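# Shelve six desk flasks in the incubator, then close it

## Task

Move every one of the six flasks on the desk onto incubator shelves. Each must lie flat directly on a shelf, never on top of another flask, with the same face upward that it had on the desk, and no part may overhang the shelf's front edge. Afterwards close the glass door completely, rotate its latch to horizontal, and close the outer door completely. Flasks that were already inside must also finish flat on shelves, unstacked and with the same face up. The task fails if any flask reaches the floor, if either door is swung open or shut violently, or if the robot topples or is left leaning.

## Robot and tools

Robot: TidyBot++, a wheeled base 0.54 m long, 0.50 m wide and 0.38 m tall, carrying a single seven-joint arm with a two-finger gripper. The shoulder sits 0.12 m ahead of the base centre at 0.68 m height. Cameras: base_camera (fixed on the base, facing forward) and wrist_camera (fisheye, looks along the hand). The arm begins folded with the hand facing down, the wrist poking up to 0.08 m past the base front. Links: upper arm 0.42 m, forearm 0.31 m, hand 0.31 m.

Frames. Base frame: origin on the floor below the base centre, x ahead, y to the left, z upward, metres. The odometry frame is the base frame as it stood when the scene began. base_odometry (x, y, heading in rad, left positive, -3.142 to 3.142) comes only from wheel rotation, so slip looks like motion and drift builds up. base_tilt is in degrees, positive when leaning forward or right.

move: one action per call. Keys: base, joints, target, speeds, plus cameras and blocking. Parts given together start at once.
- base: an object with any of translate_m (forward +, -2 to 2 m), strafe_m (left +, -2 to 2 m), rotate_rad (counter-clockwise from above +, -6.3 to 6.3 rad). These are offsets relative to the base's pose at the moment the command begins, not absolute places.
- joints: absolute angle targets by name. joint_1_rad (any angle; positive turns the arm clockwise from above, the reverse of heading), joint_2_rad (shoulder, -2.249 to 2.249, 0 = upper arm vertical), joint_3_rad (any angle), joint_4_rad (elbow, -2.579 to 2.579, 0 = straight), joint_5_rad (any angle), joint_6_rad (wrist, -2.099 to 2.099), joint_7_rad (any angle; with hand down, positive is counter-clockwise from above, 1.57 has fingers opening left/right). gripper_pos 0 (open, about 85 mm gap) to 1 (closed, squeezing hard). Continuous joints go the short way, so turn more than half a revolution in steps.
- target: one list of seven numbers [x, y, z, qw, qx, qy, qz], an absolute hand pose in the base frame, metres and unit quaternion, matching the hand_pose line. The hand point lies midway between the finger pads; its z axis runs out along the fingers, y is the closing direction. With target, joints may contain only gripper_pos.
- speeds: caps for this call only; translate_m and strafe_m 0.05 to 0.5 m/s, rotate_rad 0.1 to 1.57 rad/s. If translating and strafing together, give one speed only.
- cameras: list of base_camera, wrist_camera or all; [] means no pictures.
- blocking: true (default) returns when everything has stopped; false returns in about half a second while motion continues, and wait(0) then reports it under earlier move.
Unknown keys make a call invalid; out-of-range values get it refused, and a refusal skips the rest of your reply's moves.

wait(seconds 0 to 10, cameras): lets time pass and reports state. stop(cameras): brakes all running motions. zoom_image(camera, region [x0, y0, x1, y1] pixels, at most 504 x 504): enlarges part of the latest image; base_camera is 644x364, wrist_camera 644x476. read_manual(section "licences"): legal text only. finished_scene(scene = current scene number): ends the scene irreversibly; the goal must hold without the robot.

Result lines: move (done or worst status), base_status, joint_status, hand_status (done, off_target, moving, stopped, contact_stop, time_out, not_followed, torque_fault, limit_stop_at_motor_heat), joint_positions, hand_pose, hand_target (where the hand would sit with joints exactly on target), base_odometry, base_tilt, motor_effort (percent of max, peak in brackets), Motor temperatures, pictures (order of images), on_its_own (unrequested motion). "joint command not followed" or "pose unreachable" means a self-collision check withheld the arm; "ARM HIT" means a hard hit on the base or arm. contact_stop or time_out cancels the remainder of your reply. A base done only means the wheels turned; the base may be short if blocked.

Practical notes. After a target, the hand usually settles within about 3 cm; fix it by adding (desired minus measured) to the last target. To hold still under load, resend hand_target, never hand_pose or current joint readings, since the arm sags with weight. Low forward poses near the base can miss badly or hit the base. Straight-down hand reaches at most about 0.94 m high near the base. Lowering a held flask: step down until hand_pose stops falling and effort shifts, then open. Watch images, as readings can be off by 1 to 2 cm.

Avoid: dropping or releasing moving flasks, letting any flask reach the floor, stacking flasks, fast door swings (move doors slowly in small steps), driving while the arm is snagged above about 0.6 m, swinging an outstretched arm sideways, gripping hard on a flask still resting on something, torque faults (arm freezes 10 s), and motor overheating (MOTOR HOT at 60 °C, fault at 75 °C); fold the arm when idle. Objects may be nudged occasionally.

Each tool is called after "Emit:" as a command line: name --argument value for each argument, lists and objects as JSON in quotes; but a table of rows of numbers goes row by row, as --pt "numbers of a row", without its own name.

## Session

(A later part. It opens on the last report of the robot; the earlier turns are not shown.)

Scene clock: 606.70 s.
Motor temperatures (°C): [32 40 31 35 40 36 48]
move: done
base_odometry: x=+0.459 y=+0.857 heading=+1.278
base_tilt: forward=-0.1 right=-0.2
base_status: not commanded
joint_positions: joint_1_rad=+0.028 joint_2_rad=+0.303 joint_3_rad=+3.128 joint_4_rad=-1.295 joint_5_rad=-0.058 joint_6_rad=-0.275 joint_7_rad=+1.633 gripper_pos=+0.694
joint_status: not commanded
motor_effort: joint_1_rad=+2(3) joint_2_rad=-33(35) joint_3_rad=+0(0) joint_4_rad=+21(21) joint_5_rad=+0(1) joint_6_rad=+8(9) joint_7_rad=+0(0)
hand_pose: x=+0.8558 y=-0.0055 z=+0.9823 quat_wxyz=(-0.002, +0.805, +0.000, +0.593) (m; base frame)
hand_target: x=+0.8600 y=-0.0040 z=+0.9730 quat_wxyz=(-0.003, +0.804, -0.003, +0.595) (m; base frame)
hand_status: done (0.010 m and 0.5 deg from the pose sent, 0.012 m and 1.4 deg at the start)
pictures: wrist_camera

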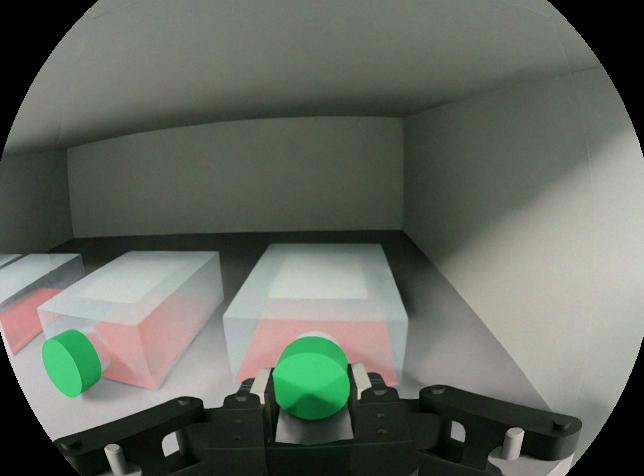

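Emit:
move --joints '{"gripper_pos":0.45}' --cameras '[]'

Emit:
move --target '[0.78, -0.012, 0.99, -0.003, 0.8, -0.003, 0.60]' --cameras '["wrist_camera"]'

Emit:
move --base '{"translate_m":-0.79}' --cameras '["wrist_camera","base_camera"]'

Scene clock: 608.53 s.
Motor temperatures (°C): [32 40 31 35 40 36 48]
move: done
base_odometry: x=+0.459 y=+0.857 heading=+1.278
base_tilt: forward=-0.1 right=-0.2
base_status: not commanded
joint_positions: joint_1_rad=+0.028 joint_2_rad=+0.304 joint_3_rad=+3.128 joint_4_rad=-1.297 joint_5_rad=-0.058 joint_6_rad=-0.275 joint_7_rad=+1.633 gripper_pos=+0.450
joint_status: all done
motor_effort: joint_1_rad=+1(2) joint_2_rad=-35(36) joint_3_rad=+0(1) joint_4_rad=+21(22) joint_5_rad=+0(1) joint_6_rad=+8(9) joint_7_rad=+0(0)
hand_pose: x=+0.8558 y=-0.0055 z=+0.9809 quat_wxyz=(-0.002, +0.806, +0.000, +0.592) (m; base frame)
hand_target: x=+0.8600 y=-0.0040 z=+0.9730 quat_wxyz=(-0.003, +0.804, -0.003, +0.595) (m; base frame)
hand_status: not commanded
pictures: none
No camera images: "cameras" was empty.

Scene clock: 609.73 s.
Motor temperatures (°C): [32 40 31 35 40 36 48]
move: done
base_odometry: x=+0.459 y=+0.857 heading=+1.278
base_tilt: forward=-0.1 right=-0.2
base_status: not commanded
joint_positions: joint_1_rad=+0.076 joint_2_rad=+0.130 joint_3_rad=+3.099 joint_4_rad=-1.506 joint_5_rad=-0.077 joint_6_rad=-0.255 joint_7_rad=+1.677 gripper_pos=+0.450
joint_status: not commanded
motor_effort: joint_1_rad=+2(2) joint_2_rad=-29(36) joint_3_rad=+0(1) joint_4_rad=+22(22) joint_5_rad=-1(1) joint_6_rad=+9(9) joint_7_rad=+0(0)
hand_pose: x=+0.7821 y=-0.0162 z=+0.9811 quat_wxyz=(+0.009, +0.810, +0.003, +0.586) (m; base frame)
hand_target: x=+0.7800 y=-0.0120 z=+0.9900 quat_wxyz=(-0.003, +0.800, -0.003, +0.600) (m; base frame)
hand_status: done (0.010 m and 2.5 deg from the pose sent, 0.077 m and 1.2 deg at the start)
pictures: wrist_camera

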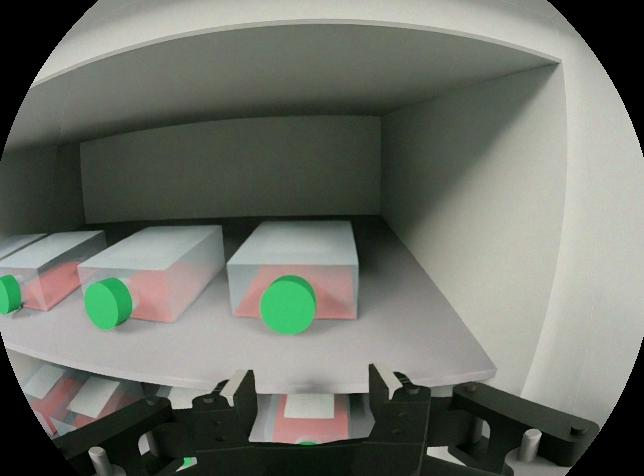

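Scene clock: 612.70 s.
Motor temperatures (°C): [32 40 31 35 40 36 48]
move: done
base_odometry: x=+0.231 y=+0.100 heading=+1.278
base_tilt: forward=-0.1 right=-0.2
base_status: done
joint_positions: joint_1_rad=+0.079 joint_2_rad=+0.122 joint_3_rad=+3.094 joint_4_rad=-1.510 joint_5_rad=-0.078 joint_6_rad=-0.252 joint_7_rad=+1.677 gripper_pos=+0.450
joint_status: not commanded
motor_effort: joint_1_rad=+2(3) joint_2_rad=-29(34) joint_3_rad=+0(1) joint_4_rad=+21(23) joint_5_rad=-1(1) joint_6_rad=+8(9) joint_7_rad=+0(0)
hand_pose: x=+0.7794 y=-0.0151 z=+0.9849 quat_wxyz=(+0.008, +0.808, +0.004, +0.589) (m; base frame)
hand_target: x=+0.7800 y=-0.0120 z=+0.9900 quat_wxyz=(-0.003, +0.800, -0.003, +0.600) (m; base frame)
hand_status: not commanded
pictures: base_camera, wrist_camera

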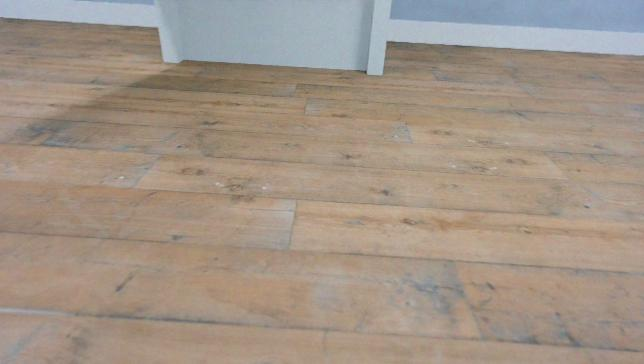

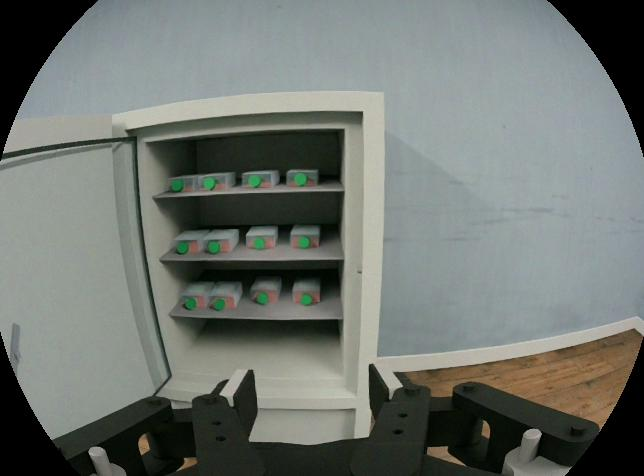

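Emit:
move --base '{"strafe_m":0.6}' --target '[0.55, 0.0, 1.0, 0, 0.80, 0, 0.60]' --cameras '["wrist_camera","base_camera"]'

Scene clock: 615.90 s.
Motor temperatures (°C): [32 40 31 35 40 36 48]
move: done
base_odometry: x=-0.343 y=+0.273 heading=+1.278
base_tilt: forward=-0.1 right=-0.2
base_status: done
joint_positions: joint_1_rad=+0.004 joint_2_rad=-0.433 joint_3_rad=+3.137 joint_4_rad=-1.916 joint_5_rad=-0.060 joint_6_rad=-0.317 joint_7_rad=+1.610 gripper_pos=+0.450
joint_status: not commanded
motor_effort: joint_1_rad=+2(3) joint_2_rad=-7(30) joint_3_rad=+1(2) joint_4_rad=+21(22) joint_5_rad=+0(1) joint_6_rad=+8(9) joint_7_rad=+0(0)
hand_pose: x=+0.5585 y=+0.0079 z=+1.0209 quat_wxyz=(-0.012, +0.783, -0.001, +0.622) (m; base frame)
hand_target: x=+0.5500 y=+0.0000 z=+1.0000 quat_wxyz=(+0.000, +0.800, +0.000, +0.600) (m; base frame)
hand_status: done (0.024 m and 3.5 deg from the pose sent, 0.230 m and 1.9 deg at the start)
pictures: base_camera, wrist_camera

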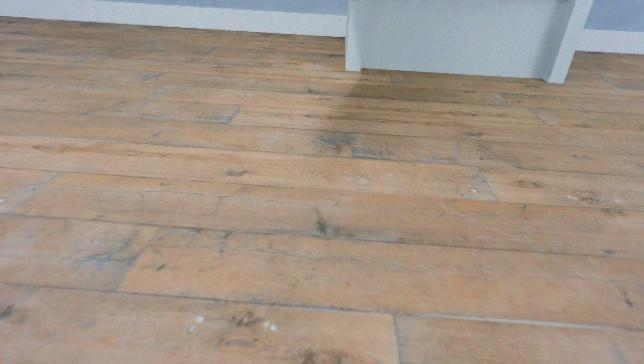

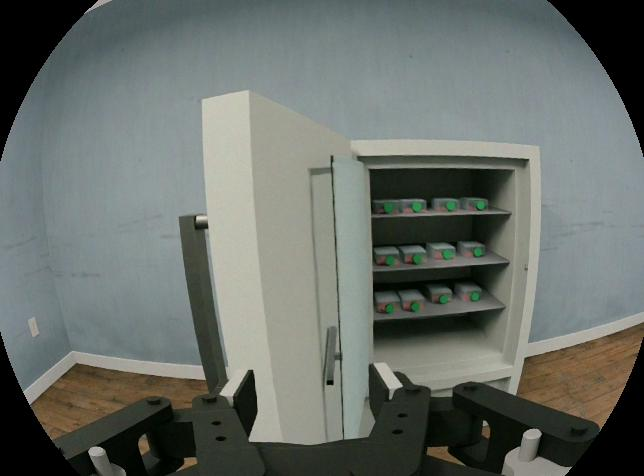

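Emit:
move --base '{"translate_m":0.32}' --target '[0.6, 0.03, 0.96, 0, 0.80, 0, 0.60]' --joints '{"gripper_pos":0.98}' --speeds '{"translate_m":0.25}' --cameras '["wrist_camera","base_camera"]'

Scene clock: 620.00 s.
Motor temperatures (°C): [32 40 31 35 40 36 48]
move: done
base_odometry: x=-0.251 y=+0.580 heading=+1.278
base_tilt: forward=-0.1 right=-0.2
base_status: done
joint_positions: joint_1_rad=+0.172 joint_2_rad=-0.306 joint_3_rad=+2.928 joint_4_rad=-1.979 joint_5_rad=-0.026 joint_6_rad=-0.197 joint_7_rad=+1.504 gripper_pos=+0.980
joint_status: all done
motor_effort: joint_1_rad=+1(8) joint_2_rad=-11(15) joint_3_rad=+1(6) joint_4_rad=+21(31) joint_5_rad=+0(1) joint_6_rad=+8(19) joint_7_rad=+0(1)
hand_pose: x=+0.6010 y=+0.0358 z=+0.9548 quat_wxyz=(-0.013, +0.806, -0.004, +0.591) (m; base frame)
hand_target: x=+0.6000 y=+0.0300 z=+0.9600 quat_wxyz=(+0.000, +0.800, +0.000, +0.600) (m; base frame)
hand_status: done (0.008 m and 2.0 deg from the pose sent, 0.077 m and 3.5 deg at the start)
pictures: base_camera, wrist_camera

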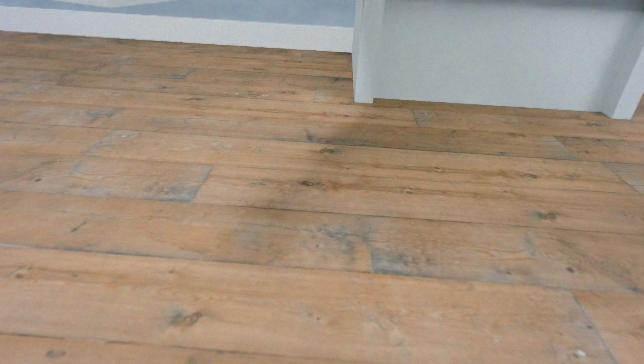

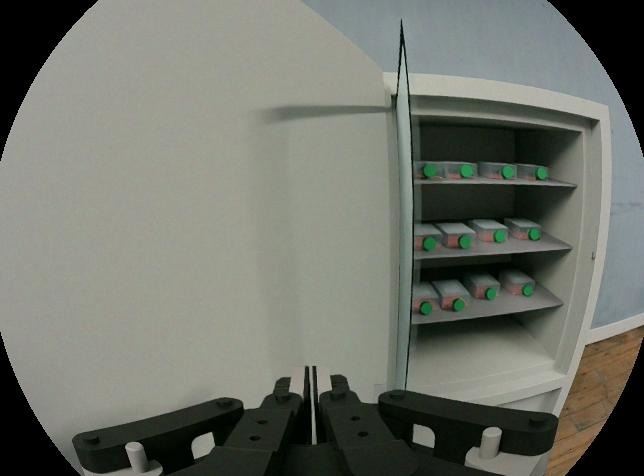

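Emit:
move --target '[0.70, 0.02, 0.96, 0, 0.80, 0, 0.60]' --cameras '["wrist_camera"]'

Scene clock: 623.50 s.
Motor temperatures (°C): [32 39 31 35 40 36 48]
move: done
base_odometry: x=-0.251 y=+0.580 heading=+1.278
base_tilt: forward=-0.1 right=-0.2
base_status: not commanded
joint_positions: joint_1_rad=+0.194 joint_2_rad=-0.063 joint_3_rad=+2.903 joint_4_rad=-1.810 joint_5_rad=+0.282 joint_6_rad=-0.161 joint_7_rad=+1.237 gripper_pos=+0.980
joint_status: not commanded
motor_effort: joint_1_rad=+1(2) joint_2_rad=-20(22) joint_3_rad=+0(2) joint_4_rad=+21(22) joint_5_rad=+0(1) joint_6_rad=+7(8) joint_7_rad=+0(0)
hand_pose: x=+0.6936 y=+0.0170 z=+0.9448 quat_wxyz=(-0.004, +0.814, -0.013, +0.581) (m; base frame)
hand_target: x=+0.7000 y=+0.0200 z=+0.9600 quat_wxyz=(+0.000, +0.800, +0.000, +0.600) (m; base frame)
hand_status: done (0.017 m and 3.1 deg from the pose sent, 0.100 m and 2.0 deg at the start)
pictures: wrist_camera

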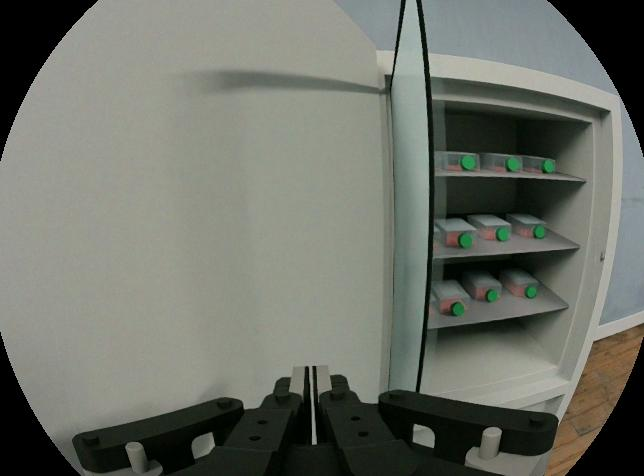

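Emit:
move --target '[0.775, 0.01, 0.96, 0, 0.80, 0, 0.60]' --cameras '["wrist_camera"]'

Scene clock: 625.53 s.
Motor temperatures (°C): [32 39 31 35 40 36 48]
move: done
base_odometry: x=-0.251 y=+0.580 heading=+1.278
base_tilt: forward=-0.1 right=-0.2
base_status: not commanded
joint_positions: joint_1_rad=-0.109 joint_2_rad=+0.097 joint_3_rad=+3.233 joint_4_rad=-1.639 joint_5_rad=+0.135 joint_6_rad=-0.158 joint_7_rad=+1.446 gripper_pos=+0.980
joint_status: not commanded
motor_effort: joint_1_rad=+1(4) joint_2_rad=-27(27) joint_3_rad=+0(2) joint_4_rad=+21(22) joint_5_rad=+0(1) joint_6_rad=+8(9) joint_7_rad=+0(0)
hand_pose: x=+0.7660 y=+0.0087 z=+0.9504 quat_wxyz=(+0.010, +0.811, +0.007, +0.585) (m; base frame)
hand_target: x=+0.7750 y=+0.0100 z=+0.9600 quat_wxyz=(+0.000, +0.800, +0.000, +0.600) (m; base frame)
hand_status: done (0.013 m and 2.6 deg from the pose sent, 0.083 m and 3.1 deg at the start)
pictures: wrist_camera

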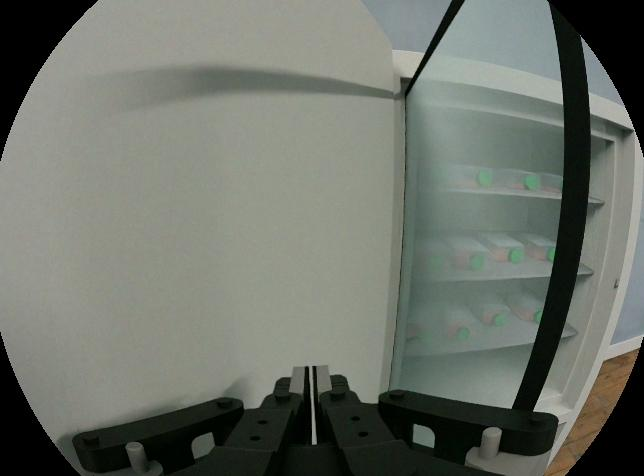

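Emit:
move --base '{"strafe_m":-0.12}' --speeds '{"strafe_m":0.1}' --cameras '["wrist_camera"]'

Scene clock: 627.47 s.
Motor temperatures (°C): [32 39 31 35 40 36 48]
move: done
base_odometry: x=-0.136 y=+0.546 heading=+1.278
base_tilt: forward=-0.1 right=-0.2
base_status: done
joint_positions: joint_1_rad=-0.118 joint_2_rad=+0.101 joint_3_rad=+3.244 joint_4_rad=-1.637 joint_5_rad=+0.130 joint_6_rad=-0.157 joint_7_rad=+1.448 gripper_pos=+0.980
joint_status: not commanded
motor_effort: joint_1_rad=+2(5) joint_2_rad=-27(28) joint_3_rad=+0(3) joint_4_rad=+21(22) joint_5_rad=+0(1) joint_6_rad=+8(9) joint_7_rad=+0(0)
hand_pose: x=+0.7676 y=+0.0082 z=+0.9496 quat_wxyz=(+0.010, +0.811, +0.006, +0.584) (m; base frame)
hand_target: x=+0.7750 y=+0.0100 z=+0.9600 quat_wxyz=(+0.000, +0.800, +0.000, +0.600) (m; base frame)
hand_status: not commanded
pictures: wrist_camera

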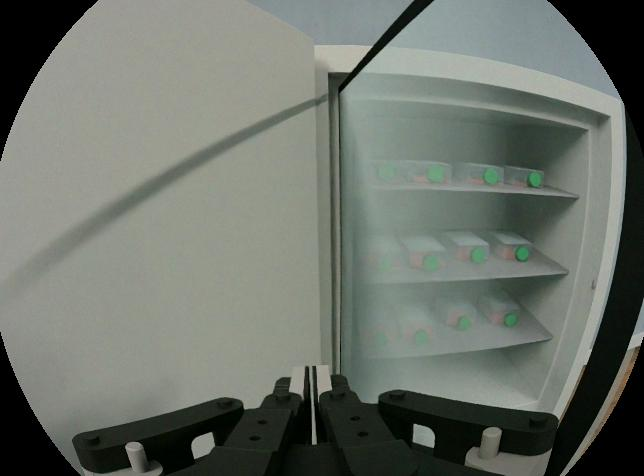

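Emit:
move --base '{"strafe_m":-0.14,"translate_m":0.05}' --speeds '{"strafe_m":0.1}' --cameras '["wrist_camera"]'

Scene clock: 629.57 s.
Motor temperatures (°C): [32 39 31 35 40 36 48]
move: done
base_odometry: x=+0.013 y=+0.553 heading=+1.278
base_tilt: forward=-0.1 right=-0.2
base_status: done
joint_positions: joint_1_rad=-0.118 joint_2_rad=+0.102 joint_3_rad=+3.246 joint_4_rad=-1.636 joint_5_rad=+0.130 joint_6_rad=-0.156 joint_7_rad=+1.449 gripper_pos=+0.980
joint_status: not commanded
motor_effort: joint_1_rad=+2(6) joint_2_rad=-27(29) joint_3_rad=+0(3) joint_4_rad=+20(22) joint_5_rad=+0(1) joint_6_rad=+8(9) joint_7_rad=+0(0)
hand_pose: x=+0.7680 y=+0.0070 z=+0.9501 quat_wxyz=(+0.010, +0.811, +0.005, +0.585) (m; base frame)
hand_target: x=+0.7750 y=+0.0100 z=+0.9600 quat_wxyz=(+0.000, +0.800, +0.000, +0.600) (m; base frame)
hand_status: not commanded
pictures: wrist_camera

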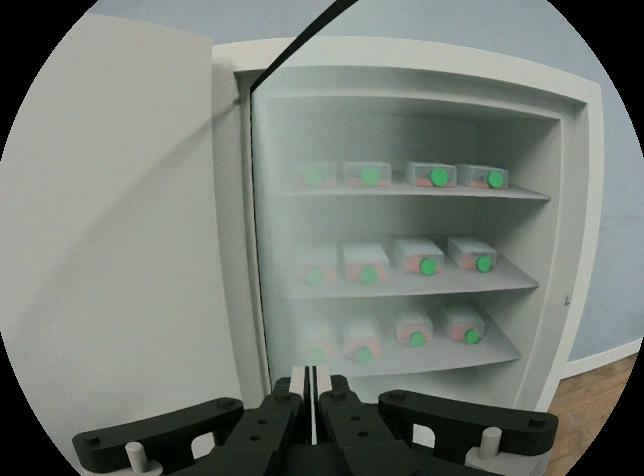

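Emit:
move --base '{"strafe_m":-0.12,"translate_m":0.08}' --speeds '{"strafe_m":0.1}' --cameras '["wrist_camera"]'

Scene clock: 631.70 s.
Motor temperatures (°C): [32 39 31 35 40 36 48]
move: done
base_odometry: x=+0.151 y=+0.595 heading=+1.278
base_tilt: forward=-0.1 right=-0.2
base_status: done
joint_positions: joint_1_rad=-0.118 joint_2_rad=+0.103 joint_3_rad=+3.246 joint_4_rad=-1.635 joint_5_rad=+0.129 joint_6_rad=-0.156 joint_7_rad=+1.449 gripper_pos=+0.980
joint_status: not commanded
motor_effort: joint_1_rad=+2(4) joint_2_rad=-27(28) joint_3_rad=+0(3) joint_4_rad=+21(22) joint_5_rad=+0(1) joint_6_rad=+8(9) joint_7_rad=+0(0)
hand_pose: x=+0.7685 y=+0.0070 z=+0.9497 quat_wxyz=(+0.010, +0.811, +0.005, +0.585) (m; base frame)
hand_target: x=+0.7750 y=+0.0100 z=+0.9600 quat_wxyz=(+0.000, +0.800, +0.000, +0.600) (m; base frame)
hand_status: not commanded
pictures: wrist_camera

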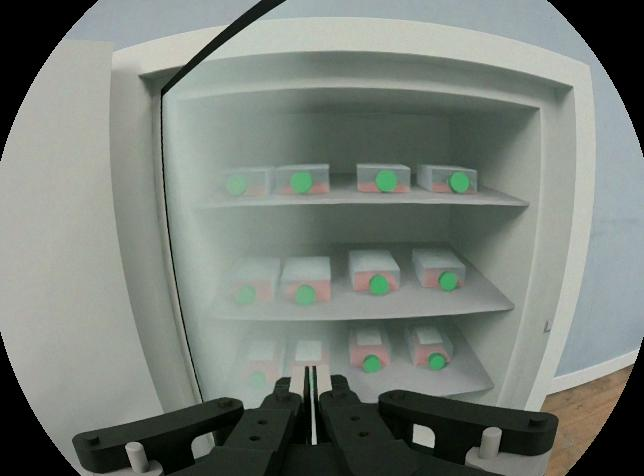

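Emit:
move --base '{"strafe_m":-0.07,"translate_m":0.10}' --speeds '{"translate_m":0.1}' --cameras '["wrist_camera"]'

Emit:
move --base '{"strafe_m":-0.04,"translate_m":0.10}' --speeds '{"translate_m":0.08}' --cameras '["wrist_camera"]'

Scene clock: 634.03 s.
Motor temperatures (°C): [32 39 31 35 40 36 48]
move: done
base_odometry: x=+0.247 y=+0.670 heading=+1.277
base_tilt: forward=-0.1 right=-0.2
base_status: done
joint_positions: joint_1_rad=-0.119 joint_2_rad=+0.107 joint_3_rad=+3.245 joint_4_rad=-1.634 joint_5_rad=+0.129 joint_6_rad=-0.155 joint_7_rad=+1.449 gripper_pos=+0.980
joint_status: not commanded
motor_effort: joint_1_rad=+1(6) joint_2_rad=-27(29) joint_3_rad=+1(5) joint_4_rad=+21(24) joint_5_rad=+0(1) joint_6_rad=+8(9) joint_7_rad=+0(0)
hand_pose: x=+0.7698 y=+0.0087 z=+0.9479 quat_wxyz=(+0.009, +0.812, +0.006, +0.584) (m; base frame)
hand_target: x=+0.7750 y=+0.0100 z=+0.9600 quat_wxyz=(+0.000, +0.800, +0.000, +0.600) (m; base frame)
hand_status: not commanded
pictures: wrist_camera

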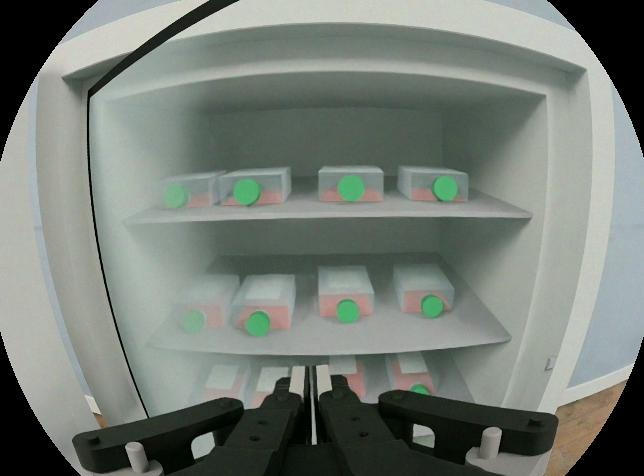

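Scene clock: 635.87 s.
Motor temperatures (°C): [32 39 31 35 40 36 48]
move: done
base_odometry: x=+0.315 y=+0.755 heading=+1.277
base_tilt: forward=-0.1 right=-0.2
base_status: done
joint_positions: joint_1_rad=-0.120 joint_2_rad=+0.109 joint_3_rad=+3.245 joint_4_rad=-1.633 joint_5_rad=+0.129 joint_6_rad=-0.154 joint_7_rad=+1.449 gripper_pos=+0.980
joint_status: not commanded
motor_effort: joint_1_rad=+1(5) joint_2_rad=-27(30) joint_3_rad=+0(3) joint_4_rad=+21(24) joint_5_rad=+0(1) joint_6_rad=+8(11) joint_7_rad=+0(0)
hand_pose: x=+0.7704 y=+0.0098 z=+0.9473 quat_wxyz=(+0.009, +0.812, +0.007, +0.584) (m; base frame)
hand_target: x=+0.7750 y=+0.0100 z=+0.9600 quat_wxyz=(+0.000, +0.800, +0.000, +0.600) (m; base frame)
hand_status: not commanded
pictures: wrist_camera

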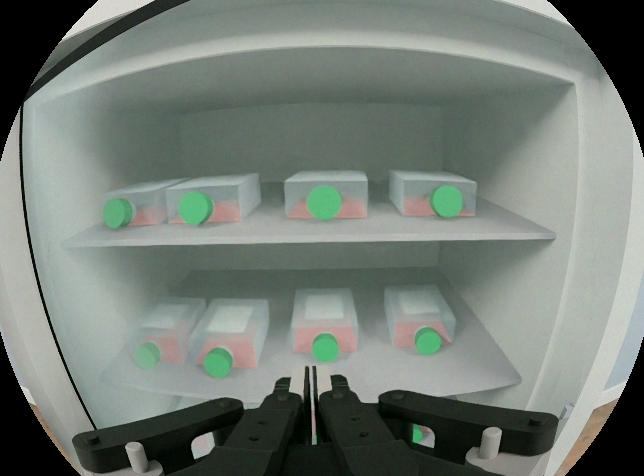

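Emit:
move --base '{"strafe_m":-0.03,"translate_m":0.07}' --speeds '{"translate_m":0.07}' --cameras '["wrist_camera"]'

Scene clock: 637.67 s.
Motor temperatures (°C): [32 39 31 35 40 36 48]
move: done
base_odometry: x=+0.364 y=+0.813 heading=+1.277
base_tilt: forward=-0.1 right=-0.2
base_status: done
joint_positions: joint_1_rad=-0.120 joint_2_rad=+0.109 joint_3_rad=+3.245 joint_4_rad=-1.633 joint_5_rad=+0.129 joint_6_rad=-0.154 joint_7_rad=+1.449 gripper_pos=+0.980
joint_status: not commanded
motor_effort: joint_1_rad=+1(5) joint_2_rad=-27(30) joint_3_rad=+0(3) joint_4_rad=+21(25) joint_5_rad=+0(1) joint_6_rad=+8(12) joint_7_rad=+0(0)
hand_pose: x=+0.7705 y=+0.0095 z=+0.9477 quat_wxyz=(+0.009, +0.812, +0.007, +0.584) (m; base frame)
hand_target: x=+0.7750 y=+0.0100 z=+0.9600 quat_wxyz=(+0.000, +0.800, +0.000, +0.600) (m; base frame)
hand_status: not commanded
pictures: wrist_camera

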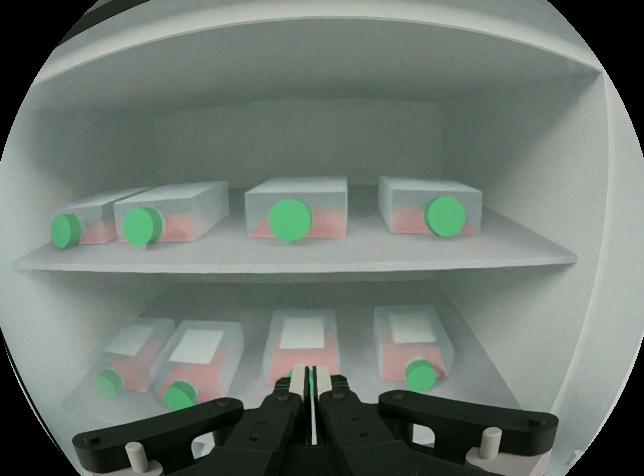

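Emit:
move --base '{"translate_m":0.04}' --speeds '{"translate_m":0.05}' --cameras '["wrist_camera","base_camera"]'

Scene clock: 639.13 s.
Motor temperatures (°C): [32 39 31 35 40 36 48]
move: done
base_odometry: x=+0.376 y=+0.852 heading=+1.277
base_tilt: forward=-0.1 right=-0.2
base_status: done
joint_positions: joint_1_rad=-0.120 joint_2_rad=+0.109 joint_3_rad=+3.245 joint_4_rad=-1.633 joint_5_rad=+0.129 joint_6_rad=-0.154 joint_7_rad=+1.449 gripper_pos=+0.980
joint_status: not commanded
motor_effort: joint_1_rad=+1(3) joint_2_rad=-28(30) joint_3_rad=+0(1) joint_4_rad=+21(24) joint_5_rad=+0(1) joint_6_rad=+8(11) joint_7_rad=+0(0)
hand_pose: x=+0.7705 y=+0.0095 z=+0.9478 quat_wxyz=(+0.009, +0.811, +0.007, +0.584) (m; base frame)
hand_target: x=+0.7750 y=+0.0100 z=+0.9600 quat_wxyz=(+0.000, +0.800, +0.000, +0.600) (m; base frame)
hand_status: not commanded
pictures: base_camera, wrist_camera

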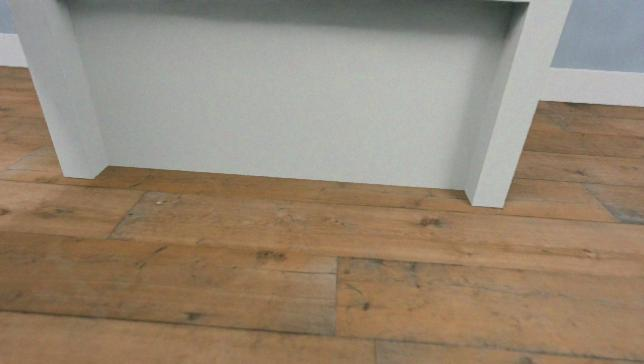

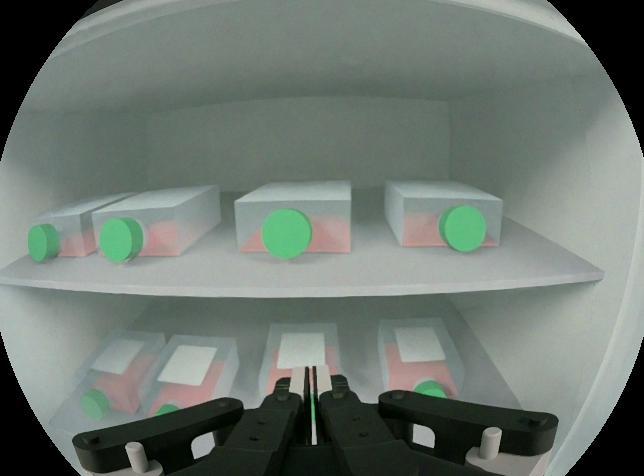

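Emit:
move --base '{"translate_m":0.03}' --speeds '{"translate_m":0.05}' --cameras '["wrist_camera"]'

Scene clock: 640.30 s.
Motor temperatures (°C): [32 39 31 35 40 36 48]
move: done
base_odometry: x=+0.385 y=+0.880 heading=+1.276
base_tilt: forward=-0.1 right=-0.2
base_status: done
joint_positions: joint_1_rad=-0.120 joint_2_rad=+0.090 joint_3_rad=+3.244 joint_4_rad=-1.651 joint_5_rad=+0.128 joint_6_rad=-0.156 joint_7_rad=+1.449 gripper_pos=+0.980
joint_status: not commanded
motor_effort: joint_1_rad=+2(4) joint_2_rad=-21(29) joint_3_rad=+1(3) joint_4_rad=+26(29) joint_5_rad=-1(1) joint_6_rad=+13(16) joint_7_rad=+0(0)
hand_pose: x=+0.7625 y=+0.0091 z=+0.9481 quat_wxyz=(+0.008, +0.812, +0.006, +0.583) (m; base frame)
hand_target: x=+0.7750 y=+0.0100 z=+0.9600 quat_wxyz=(+0.000, +0.800, +0.000, +0.600) (m; base frame)
hand_status: not commanded
pictures: wrist_camera

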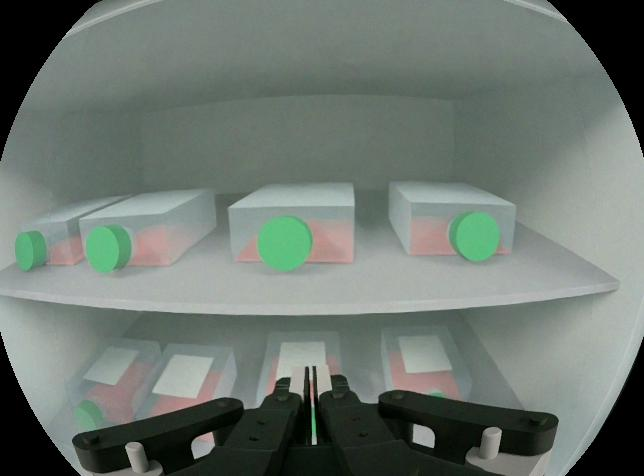

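Emit:
move --base '{"translate_m":-0.3}' --speeds '{"translate_m":0.25}' --cameras '[]'

Emit:
move --target '[0.62, 0.0, 0.90, 0, 0.81, 0, 0.586]' --cameras '["wrist_camera","base_camera"]'

Scene clock: 642.53 s.
Motor temperatures (°C): [32 39 31 35 40 36 48]
move: done
base_odometry: x=+0.298 y=+0.593 heading=+1.276
base_tilt: forward=-0.1 right=-0.2
base_status: done
joint_positions: joint_1_rad=-0.120 joint_2_rad=+0.112 joint_3_rad=+3.245 joint_4_rad=-1.626 joint_5_rad=+0.128 joint_6_rad=-0.134 joint_7_rad=+1.449 gripper_pos=+0.980
joint_status: not commanded
motor_effort: joint_1_rad=+1(4) joint_2_rad=-27(31) joint_3_rad=+1(3) joint_4_rad=+21(26) joint_5_rad=+0(1) joint_6_rad=+8(13) joint_7_rad=+0(0)
hand_pose: x=+0.7743 y=+0.0105 z=+0.9562 quat_wxyz=(+0.008, +0.804, +0.007, +0.594) (m; base frame)
hand_target: x=+0.7750 y=+0.0100 z=+0.9600 quat_wxyz=(+0.000, +0.800, +0.000, +0.600) (m; base frame)
hand_status: not commanded
pictures: none
No camera images: "cameras" was empty.

Scene clock: 644.20 s.
Motor temperatures (°C): [32 39 31 35 40 36 48]
move: done
base_odometry: x=+0.298 y=+0.593 heading=+1.276
base_tilt: forward=-0.1 right=-0.2
base_status: not commanded
joint_positions: joint_1_rad=-0.027 joint_2_rad=-0.211 joint_3_rad=+3.171 joint_4_rad=-2.085 joint_5_rad=+0.065 joint_6_rad=-0.057 joint_7_rad=+1.535 gripper_pos=+0.980
joint_status: not commanded
motor_effort: joint_1_rad=+1(2) joint_2_rad=-14(28) joint_3_rad=+0(1) joint_4_rad=+21(22) joint_5_rad=-1(1) joint_6_rad=+8(8) joint_7_rad=+0(0)
hand_pose: x=+0.6225 y=-0.0017 z=+0.8897 quat_wxyz=(+0.008, +0.822, +0.009, +0.569) (m; base frame)
hand_target: x=+0.6200 y=+0.0000 z=+0.9000 quat_wxyz=(+0.000, +0.810, +0.000, +0.586) (m; base frame)
hand_status: done (0.011 m and 2.8 deg from the pose sent, 0.165 m and 1.7 deg at the start)
pictures: base_camera, wrist_camera

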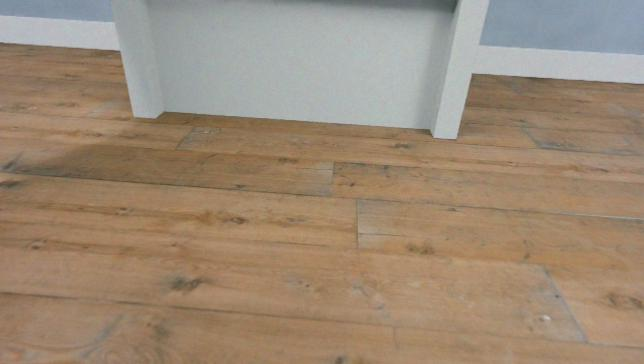

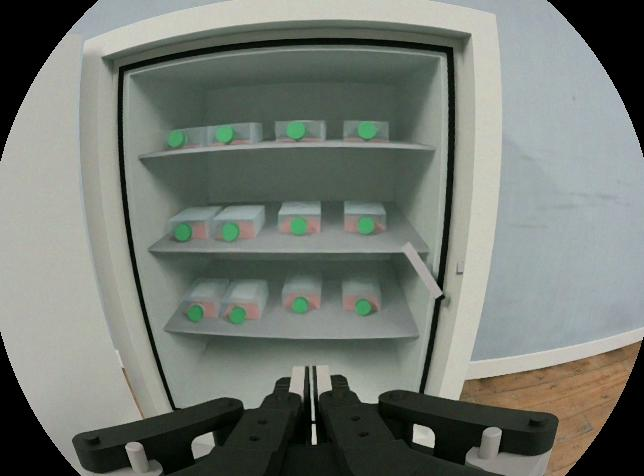

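Emit:
move --base '{"translate_m":0.25,"strafe_m":-0.10}' --speeds '{"translate_m":0.25}' --cameras '["wrist_camera"]'

Emit:
move --target '[0.70, -0.01, 0.86, 0, 0.81, 0, 0.586]' --cameras '["wrist_camera"]'

Scene clock: 647.03 s.
Motor temperatures (°C): [32 39 31 35 40 36 48]
move: done
base_odometry: x=+0.466 y=+0.803 heading=+1.276
base_tilt: forward=-0.1 right=-0.2
base_status: done
joint_positions: joint_1_rad=-0.025 joint_2_rad=-0.221 joint_3_rad=+3.165 joint_4_rad=-2.088 joint_5_rad=+0.064 joint_6_rad=-0.054 joint_7_rad=+1.537 gripper_pos=+0.980
joint_status: not commanded
motor_effort: joint_1_rad=+2(2) joint_2_rad=-14(19) joint_3_rad=+0(2) joint_4_rad=+21(22) joint_5_rad=-1(1) joint_6_rad=+8(9) joint_7_rad=+0(0)
hand_pose: x=+0.6203 y=+0.0000 z=+0.8940 quat_wxyz=(+0.007, +0.819, +0.010, +0.573) (m; base frame)
hand_target: x=+0.6200 y=+0.0000 z=+0.9000 quat_wxyz=(+0.000, +0.810, +0.000, +0.586) (m; base frame)
hand_status: not commanded
pictures: wrist_camera

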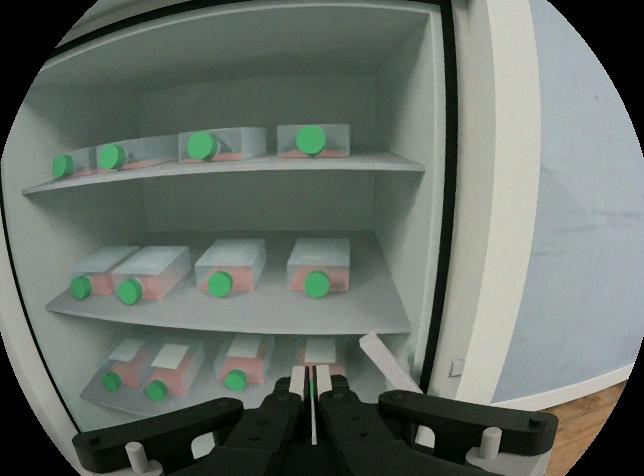

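Scene clock: 648.60 s.
Motor temperatures (°C): [32 39 31 35 40 36 48]
move: done
base_odometry: x=+0.466 y=+0.803 heading=+1.276
base_tilt: forward=-0.1 right=-0.2
base_status: not commanded
joint_positions: joint_1_rad=+0.024 joint_2_rad=+0.012 joint_3_rad=+3.158 joint_4_rad=-2.043 joint_5_rad=+0.170 joint_6_rad=+0.121 joint_7_rad=+1.392 gripper_pos=+0.980
joint_status: not commanded
motor_effort: joint_1_rad=+1(2) joint_2_rad=-22(23) joint_3_rad=+0(0) joint_4_rad=+19(21) joint_5_rad=-1(1) joint_6_rad=+9(9) joint_7_rad=+0(0)
hand_pose: x=+0.6929 y=-0.0156 z=+0.8452 quat_wxyz=(+0.000, +0.823, -0.015, +0.567) (m; base frame)
hand_target: x=+0.7000 y=-0.0100 z=+0.8600 quat_wxyz=(+0.000, +0.810, +0.000, +0.586) (m; base frame)
hand_status: done (0.017 m and 3.2 deg from the pose sent, 0.087 m and 2.3 deg at the start)
pictures: wrist_camera

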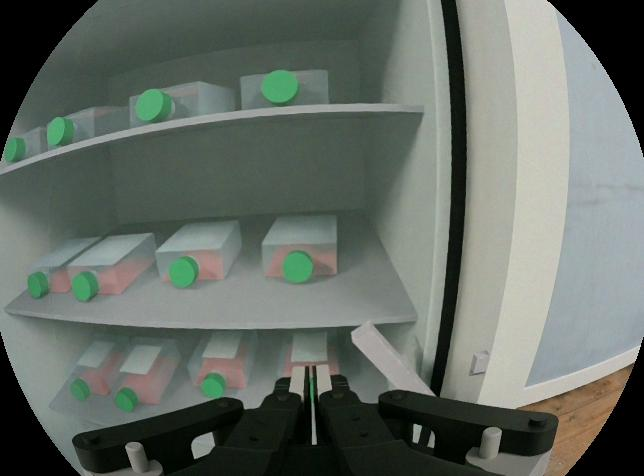

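Emit:
move --target '[0.775, -0.04, 0.865, 0, 0.81, 0, 0.586]' --cameras '["wrist_camera"]'

Scene clock: 650.70 s.
Motor temperatures (°C): [32 39 31 35 40 36 48]
move: done
base_odometry: x=+0.466 y=+0.803 heading=+1.276
base_tilt: forward=-0.1 right=-0.2
base_status: not commanded
joint_positions: joint_1_rad=+0.428 joint_2_rad=+0.197 joint_3_rad=+2.764 joint_4_rad=-1.820 joint_5_rad=+0.175 joint_6_rad=+0.122 joint_7_rad=+1.404 gripper_pos=+0.980
joint_status: not commanded
motor_effort: joint_1_rad=+1(2) joint_2_rad=-27(28) joint_3_rad=-2(2) joint_4_rad=+19(20) joint_5_rad=-1(1) joint_6_rad=+8(9) joint_7_rad=+0(0)
hand_pose: x=+0.7718 y=-0.0420 z=+0.8688 quat_wxyz=(-0.019, +0.807, -0.035, +0.589) (m; base frame)
hand_target: x=+0.7750 y=-0.0400 z=+0.8650 quat_wxyz=(+0.000, +0.810, +0.000, +0.586) (m; base frame)
hand_status: done (0.005 m and 4.6 deg from the pose sent, 0.088 m and 3.2 deg at the start)
pictures: wrist_camera

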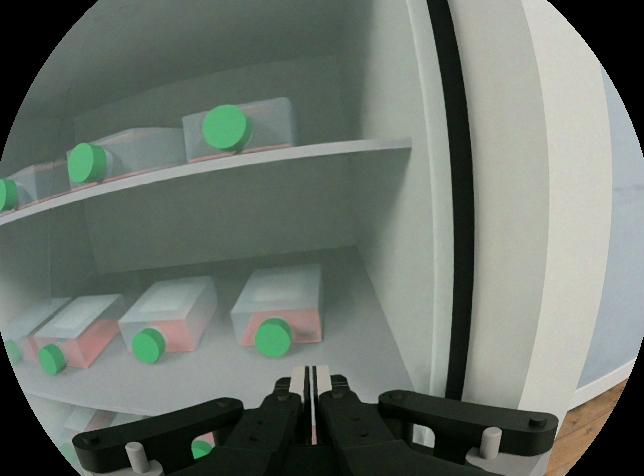

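Emit:
move --target '[0.785, -0.035, 0.82, 0, 0.81, 0, 0.586]' --cameras '["wrist_camera"]'

Emit:
move --target '[0.785, -0.035, 0.785, 0, 0.81, 0, 0.586]' --cameras '["wrist_camera"]'

Scene clock: 652.20 s.
Motor temperatures (°C): [32 39 31 35 40 36 48]
move: done
base_odometry: x=+0.466 y=+0.803 heading=+1.276
base_tilt: forward=-0.1 right=-0.2
base_status: not commanded
joint_positions: joint_1_rad=+0.244 joint_2_rad=+0.259 joint_3_rad=+2.961 joint_4_rad=-1.866 joint_5_rad=+0.175 joint_6_rad=+0.214 joint_7_rad=+1.407 gripper_pos=+0.980
joint_status: not commanded
motor_effort: joint_1_rad=+1(2) joint_2_rad=-30(32) joint_3_rad=-1(2) joint_4_rad=+18(20) joint_5_rad=-1(1) joint_6_rad=+8(9) joint_7_rad=+0(0)
hand_pose: x=+0.7834 y=-0.0393 z=+0.8220 quat_wxyz=(-0.012, +0.815, -0.028, +0.578) (m; base frame)
hand_target: x=+0.7850 y=-0.0350 z=+0.8200 quat_wxyz=(+0.000, +0.810, +0.000, +0.586) (m; base frame)
hand_status: done (0.005 m and 3.6 deg from the pose sent, 0.051 m and 4.6 deg at the start)
pictures: wrist_camera

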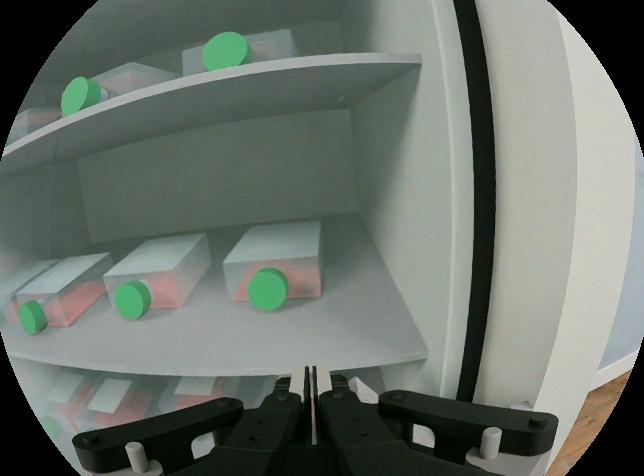

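Scene clock: 653.27 s.
Motor temperatures (°C): [32 39 31 35 40 36 48]
move: done
base_odometry: x=+0.466 y=+0.803 heading=+1.276
base_tilt: forward=-0.1 right=-0.2
base_status: not commanded
joint_positions: joint_1_rad=+0.189 joint_2_rad=+0.305 joint_3_rad=+3.026 joint_4_rad=-1.931 joint_5_rad=+0.175 joint_6_rad=+0.334 joint_7_rad=+1.424 gripper_pos=+0.980
joint_status: not commanded
motor_effort: joint_1_rad=+2(3) joint_2_rad=-31(32) joint_3_rad=-1(1) joint_4_rad=+18(19) joint_5_rad=-1(1) joint_6_rad=+8(9) joint_7_rad=+0(0)
hand_pose: x=+0.7838 y=-0.0366 z=+0.7890 quat_wxyz=(-0.009, +0.814, -0.017, +0.581) (m; base frame)
hand_target: x=+0.7850 y=-0.0350 z=+0.7850 quat_wxyz=(+0.000, +0.810, +0.000, +0.586) (m; base frame)
hand_status: done (0.005 m and 2.4 deg from the pose sent, 0.037 m and 3.6 deg at the start)
pictures: wrist_camera

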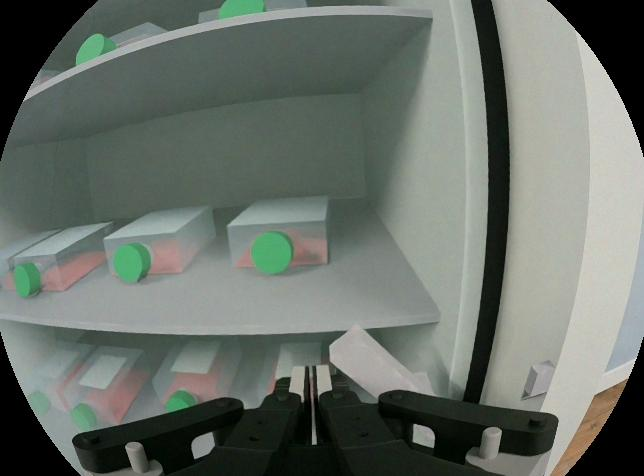

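Emit:
move --target '[0.775, -0.035, 0.84, 0, 0.81, 0, 0.586]' --cameras '[]'

Emit:
move --target '[0.785, -0.068, 0.84, 0, 0.81, 0, 0.586]' --cameras '["wrist_camera"]'

Emit:
move --target '[0.785, -0.068, 0.80, 0, 0.81, 0, 0.586]' --cameras '["wrist_camera"]'

Scene clock: 654.70 s.
Motor temperatures (°C): [32 39 31 35 40 36 48]
move: done
base_odometry: x=+0.466 y=+0.803 heading=+1.276
base_tilt: forward=-0.1 right=-0.2
base_status: not commanded
joint_positions: joint_1_rad=+0.275 joint_2_rad=+0.232 joint_3_rad=+2.929 joint_4_rad=-1.871 joint_5_rad=+0.186 joint_6_rad=+0.245 joint_7_rad=+1.419 gripper_pos=+0.980
joint_status: not commanded
motor_effort: joint_1_rad=+2(2) joint_2_rad=-29(33) joint_3_rad=-1(2) joint_4_rad=+19(19) joint_5_rad=-1(2) joint_6_rad=+8(9) joint_7_rad=+0(0)
hand_pose: x=+0.7801 y=-0.0378 z=+0.8463 quat_wxyz=(-0.008, +0.800, -0.017, +0.600) (m; base frame)
hand_target: x=+0.7750 y=-0.0350 z=+0.8400 quat_wxyz=(+0.000, +0.810, +0.000, +0.586) (m; base frame)
hand_status: done (0.009 m and 2.9 deg from the pose sent, 0.052 m and 2.4 deg at the start)
pictures: none
No camera images: "cameras" was empty.

Scene clock: 656.00 s.
Motor temperatures (°C): [32 39 31 35 40 36 48]
move: done
base_odometry: x=+0.466 y=+0.803 heading=+1.276
base_tilt: forward=-0.1 right=-0.2
base_status: not commanded
joint_positions: joint_1_rad=+0.524 joint_2_rad=+0.263 joint_3_rad=+2.716 joint_4_rad=-1.830 joint_5_rad=+0.299 joint_6_rad=+0.234 joint_7_rad=+1.394 gripper_pos=+0.980
joint_status: not commanded
motor_effort: joint_1_rad=+2(2) joint_2_rad=-29(29) joint_3_rad=-2(3) joint_4_rad=+20(20) joint_5_rad=-1(1) joint_6_rad=+8(9) joint_7_rad=+0(0)
hand_pose: x=+0.7855 y=-0.0696 z=+0.8577 quat_wxyz=(-0.002, +0.795, -0.010, +0.607) (m; base frame)
hand_target: x=+0.7850 y=-0.0680 z=+0.8400 quat_wxyz=(+0.000, +0.810, +0.000, +0.586) (m; base frame)
hand_status: done (0.018 m and 3.2 deg from the pose sent, 0.031 m and 2.9 deg at the start)
pictures: wrist_camera

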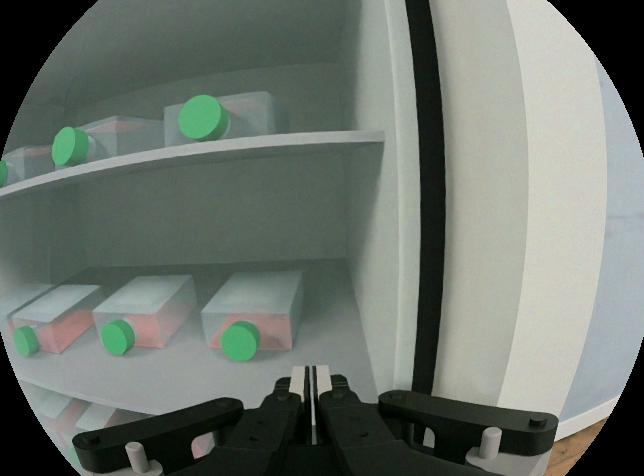

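Scene clock: 657.17 s.
Motor temperatures (°C): [32 39 31 35 40 36 48]
move: done
base_odometry: x=+0.466 y=+0.803 heading=+1.276
base_tilt: forward=-0.1 right=-0.2
base_status: not commanded
joint_positions: joint_1_rad=+0.396 joint_2_rad=+0.302 joint_3_rad=+2.878 joint_4_rad=-1.885 joint_5_rad=+0.300 joint_6_rad=+0.282 joint_7_rad=+1.389 gripper_pos=+0.980
joint_status: not commanded
motor_effort: joint_1_rad=+2(2) joint_2_rad=-30(31) joint_3_rad=-2(3) joint_4_rad=+18(20) joint_5_rad=-1(2) joint_6_rad=+8(8) joint_7_rad=+0(0)
hand_pose: x=+0.7841 y=-0.0783 z=+0.8061 quat_wxyz=(+0.008, +0.813, -0.014, +0.583) (m; base frame)
hand_target: x=+0.7850 y=-0.0680 z=+0.8000 quat_wxyz=(+0.000, +0.810, +0.000, +0.586) (m; base frame)
hand_status: done (0.012 m and 1.9 deg from the pose sent, 0.058 m and 3.2 deg at the start)
pictures: wrist_camera

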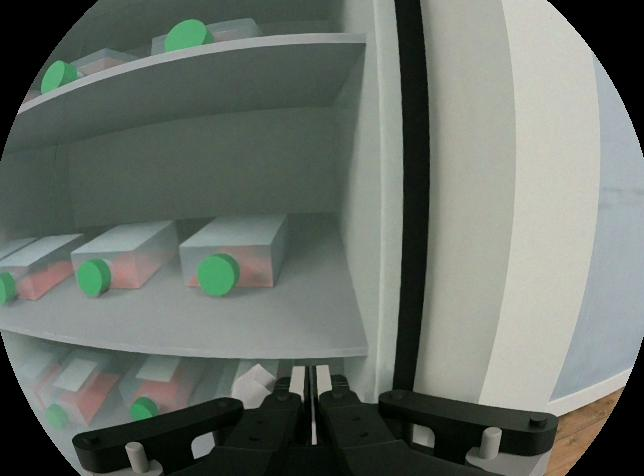

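Emit:
move --target '[0.785, -0.06, 0.77, 0, 0.81, 0, 0.586]' --cameras '["wrist_camera"]'

Emit:
move --target '[0.785, -0.055, 0.745, 0, 0.81, 0, 0.586]' --cameras '["wrist_camera"]'

Scene clock: 658.43 s.
Motor temperatures (°C): [32 39 31 35 40 36 48]
move: done
base_odometry: x=+0.466 y=+0.803 heading=+1.276
base_tilt: forward=-0.1 right=-0.2
base_status: not commanded
joint_positions: joint_1_rad=+0.298 joint_2_rad=+0.334 joint_3_rad=+2.973 joint_4_rad=-1.937 joint_5_rad=+0.300 joint_6_rad=+0.384 joint_7_rad=+1.396 gripper_pos=+0.980
joint_status: not commanded
motor_effort: joint_1_rad=+1(2) joint_2_rad=-30(32) joint_3_rad=-2(3) joint_4_rad=+16(18) joint_5_rad=-1(2) joint_6_rad=+7(8) joint_7_rad=+0(0)
hand_pose: x=+0.7853 y=-0.0626 z=+0.7815 quat_wxyz=(+0.004, +0.810, +0.002, +0.586) (m; base frame)
hand_target: x=+0.7850 y=-0.0600 z=+0.7700 quat_wxyz=(+0.000, +0.810, +0.000, +0.586) (m; base frame)
hand_status: done (0.012 m and 0.5 deg from the pose sent, 0.040 m and 1.9 deg at the start)
pictures: wrist_camera

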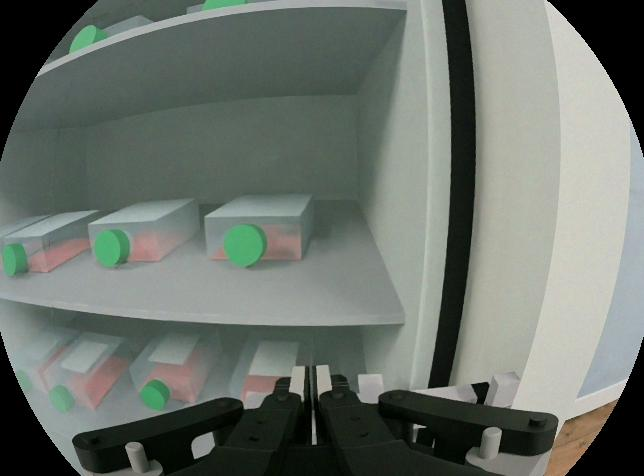

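Scene clock: 659.17 s.
Motor temperatures (°C): [32 39 31 35 40 36 48]
move: done
base_odometry: x=+0.466 y=+0.803 heading=+1.276
base_tilt: forward=-0.1 right=-0.2
base_status: not commanded
joint_positions: joint_1_rad=+0.252 joint_2_rad=+0.355 joint_3_rad=+3.023 joint_4_rad=-1.963 joint_5_rad=+0.279 joint_6_rad=+0.481 joint_7_rad=+1.420 gripper_pos=+0.980
joint_status: not commanded
motor_effort: joint_1_rad=+1(2) joint_2_rad=-27(30) joint_3_rad=-1(2) joint_4_rad=+14(17) joint_5_rad=-1(1) joint_6_rad=+5(7) joint_7_rad=+0(0)
hand_pose: x=+0.7895 y=-0.0575 z=+0.7805 quat_wxyz=(+0.005, +0.796, +0.009, +0.605) (m; base frame)
hand_target: x=+0.7850 y=-0.0550 z=+0.7450 quat_wxyz=(+0.000, +0.810, +0.000, +0.586) (m; base frame)
hand_status: done (0.036 m and 2.9 deg from the pose sent, 0.037 m and 0.5 deg at the start)
pictures: wrist_camera

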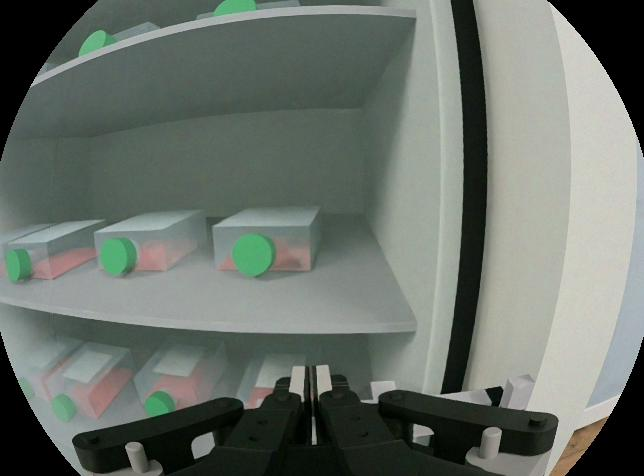

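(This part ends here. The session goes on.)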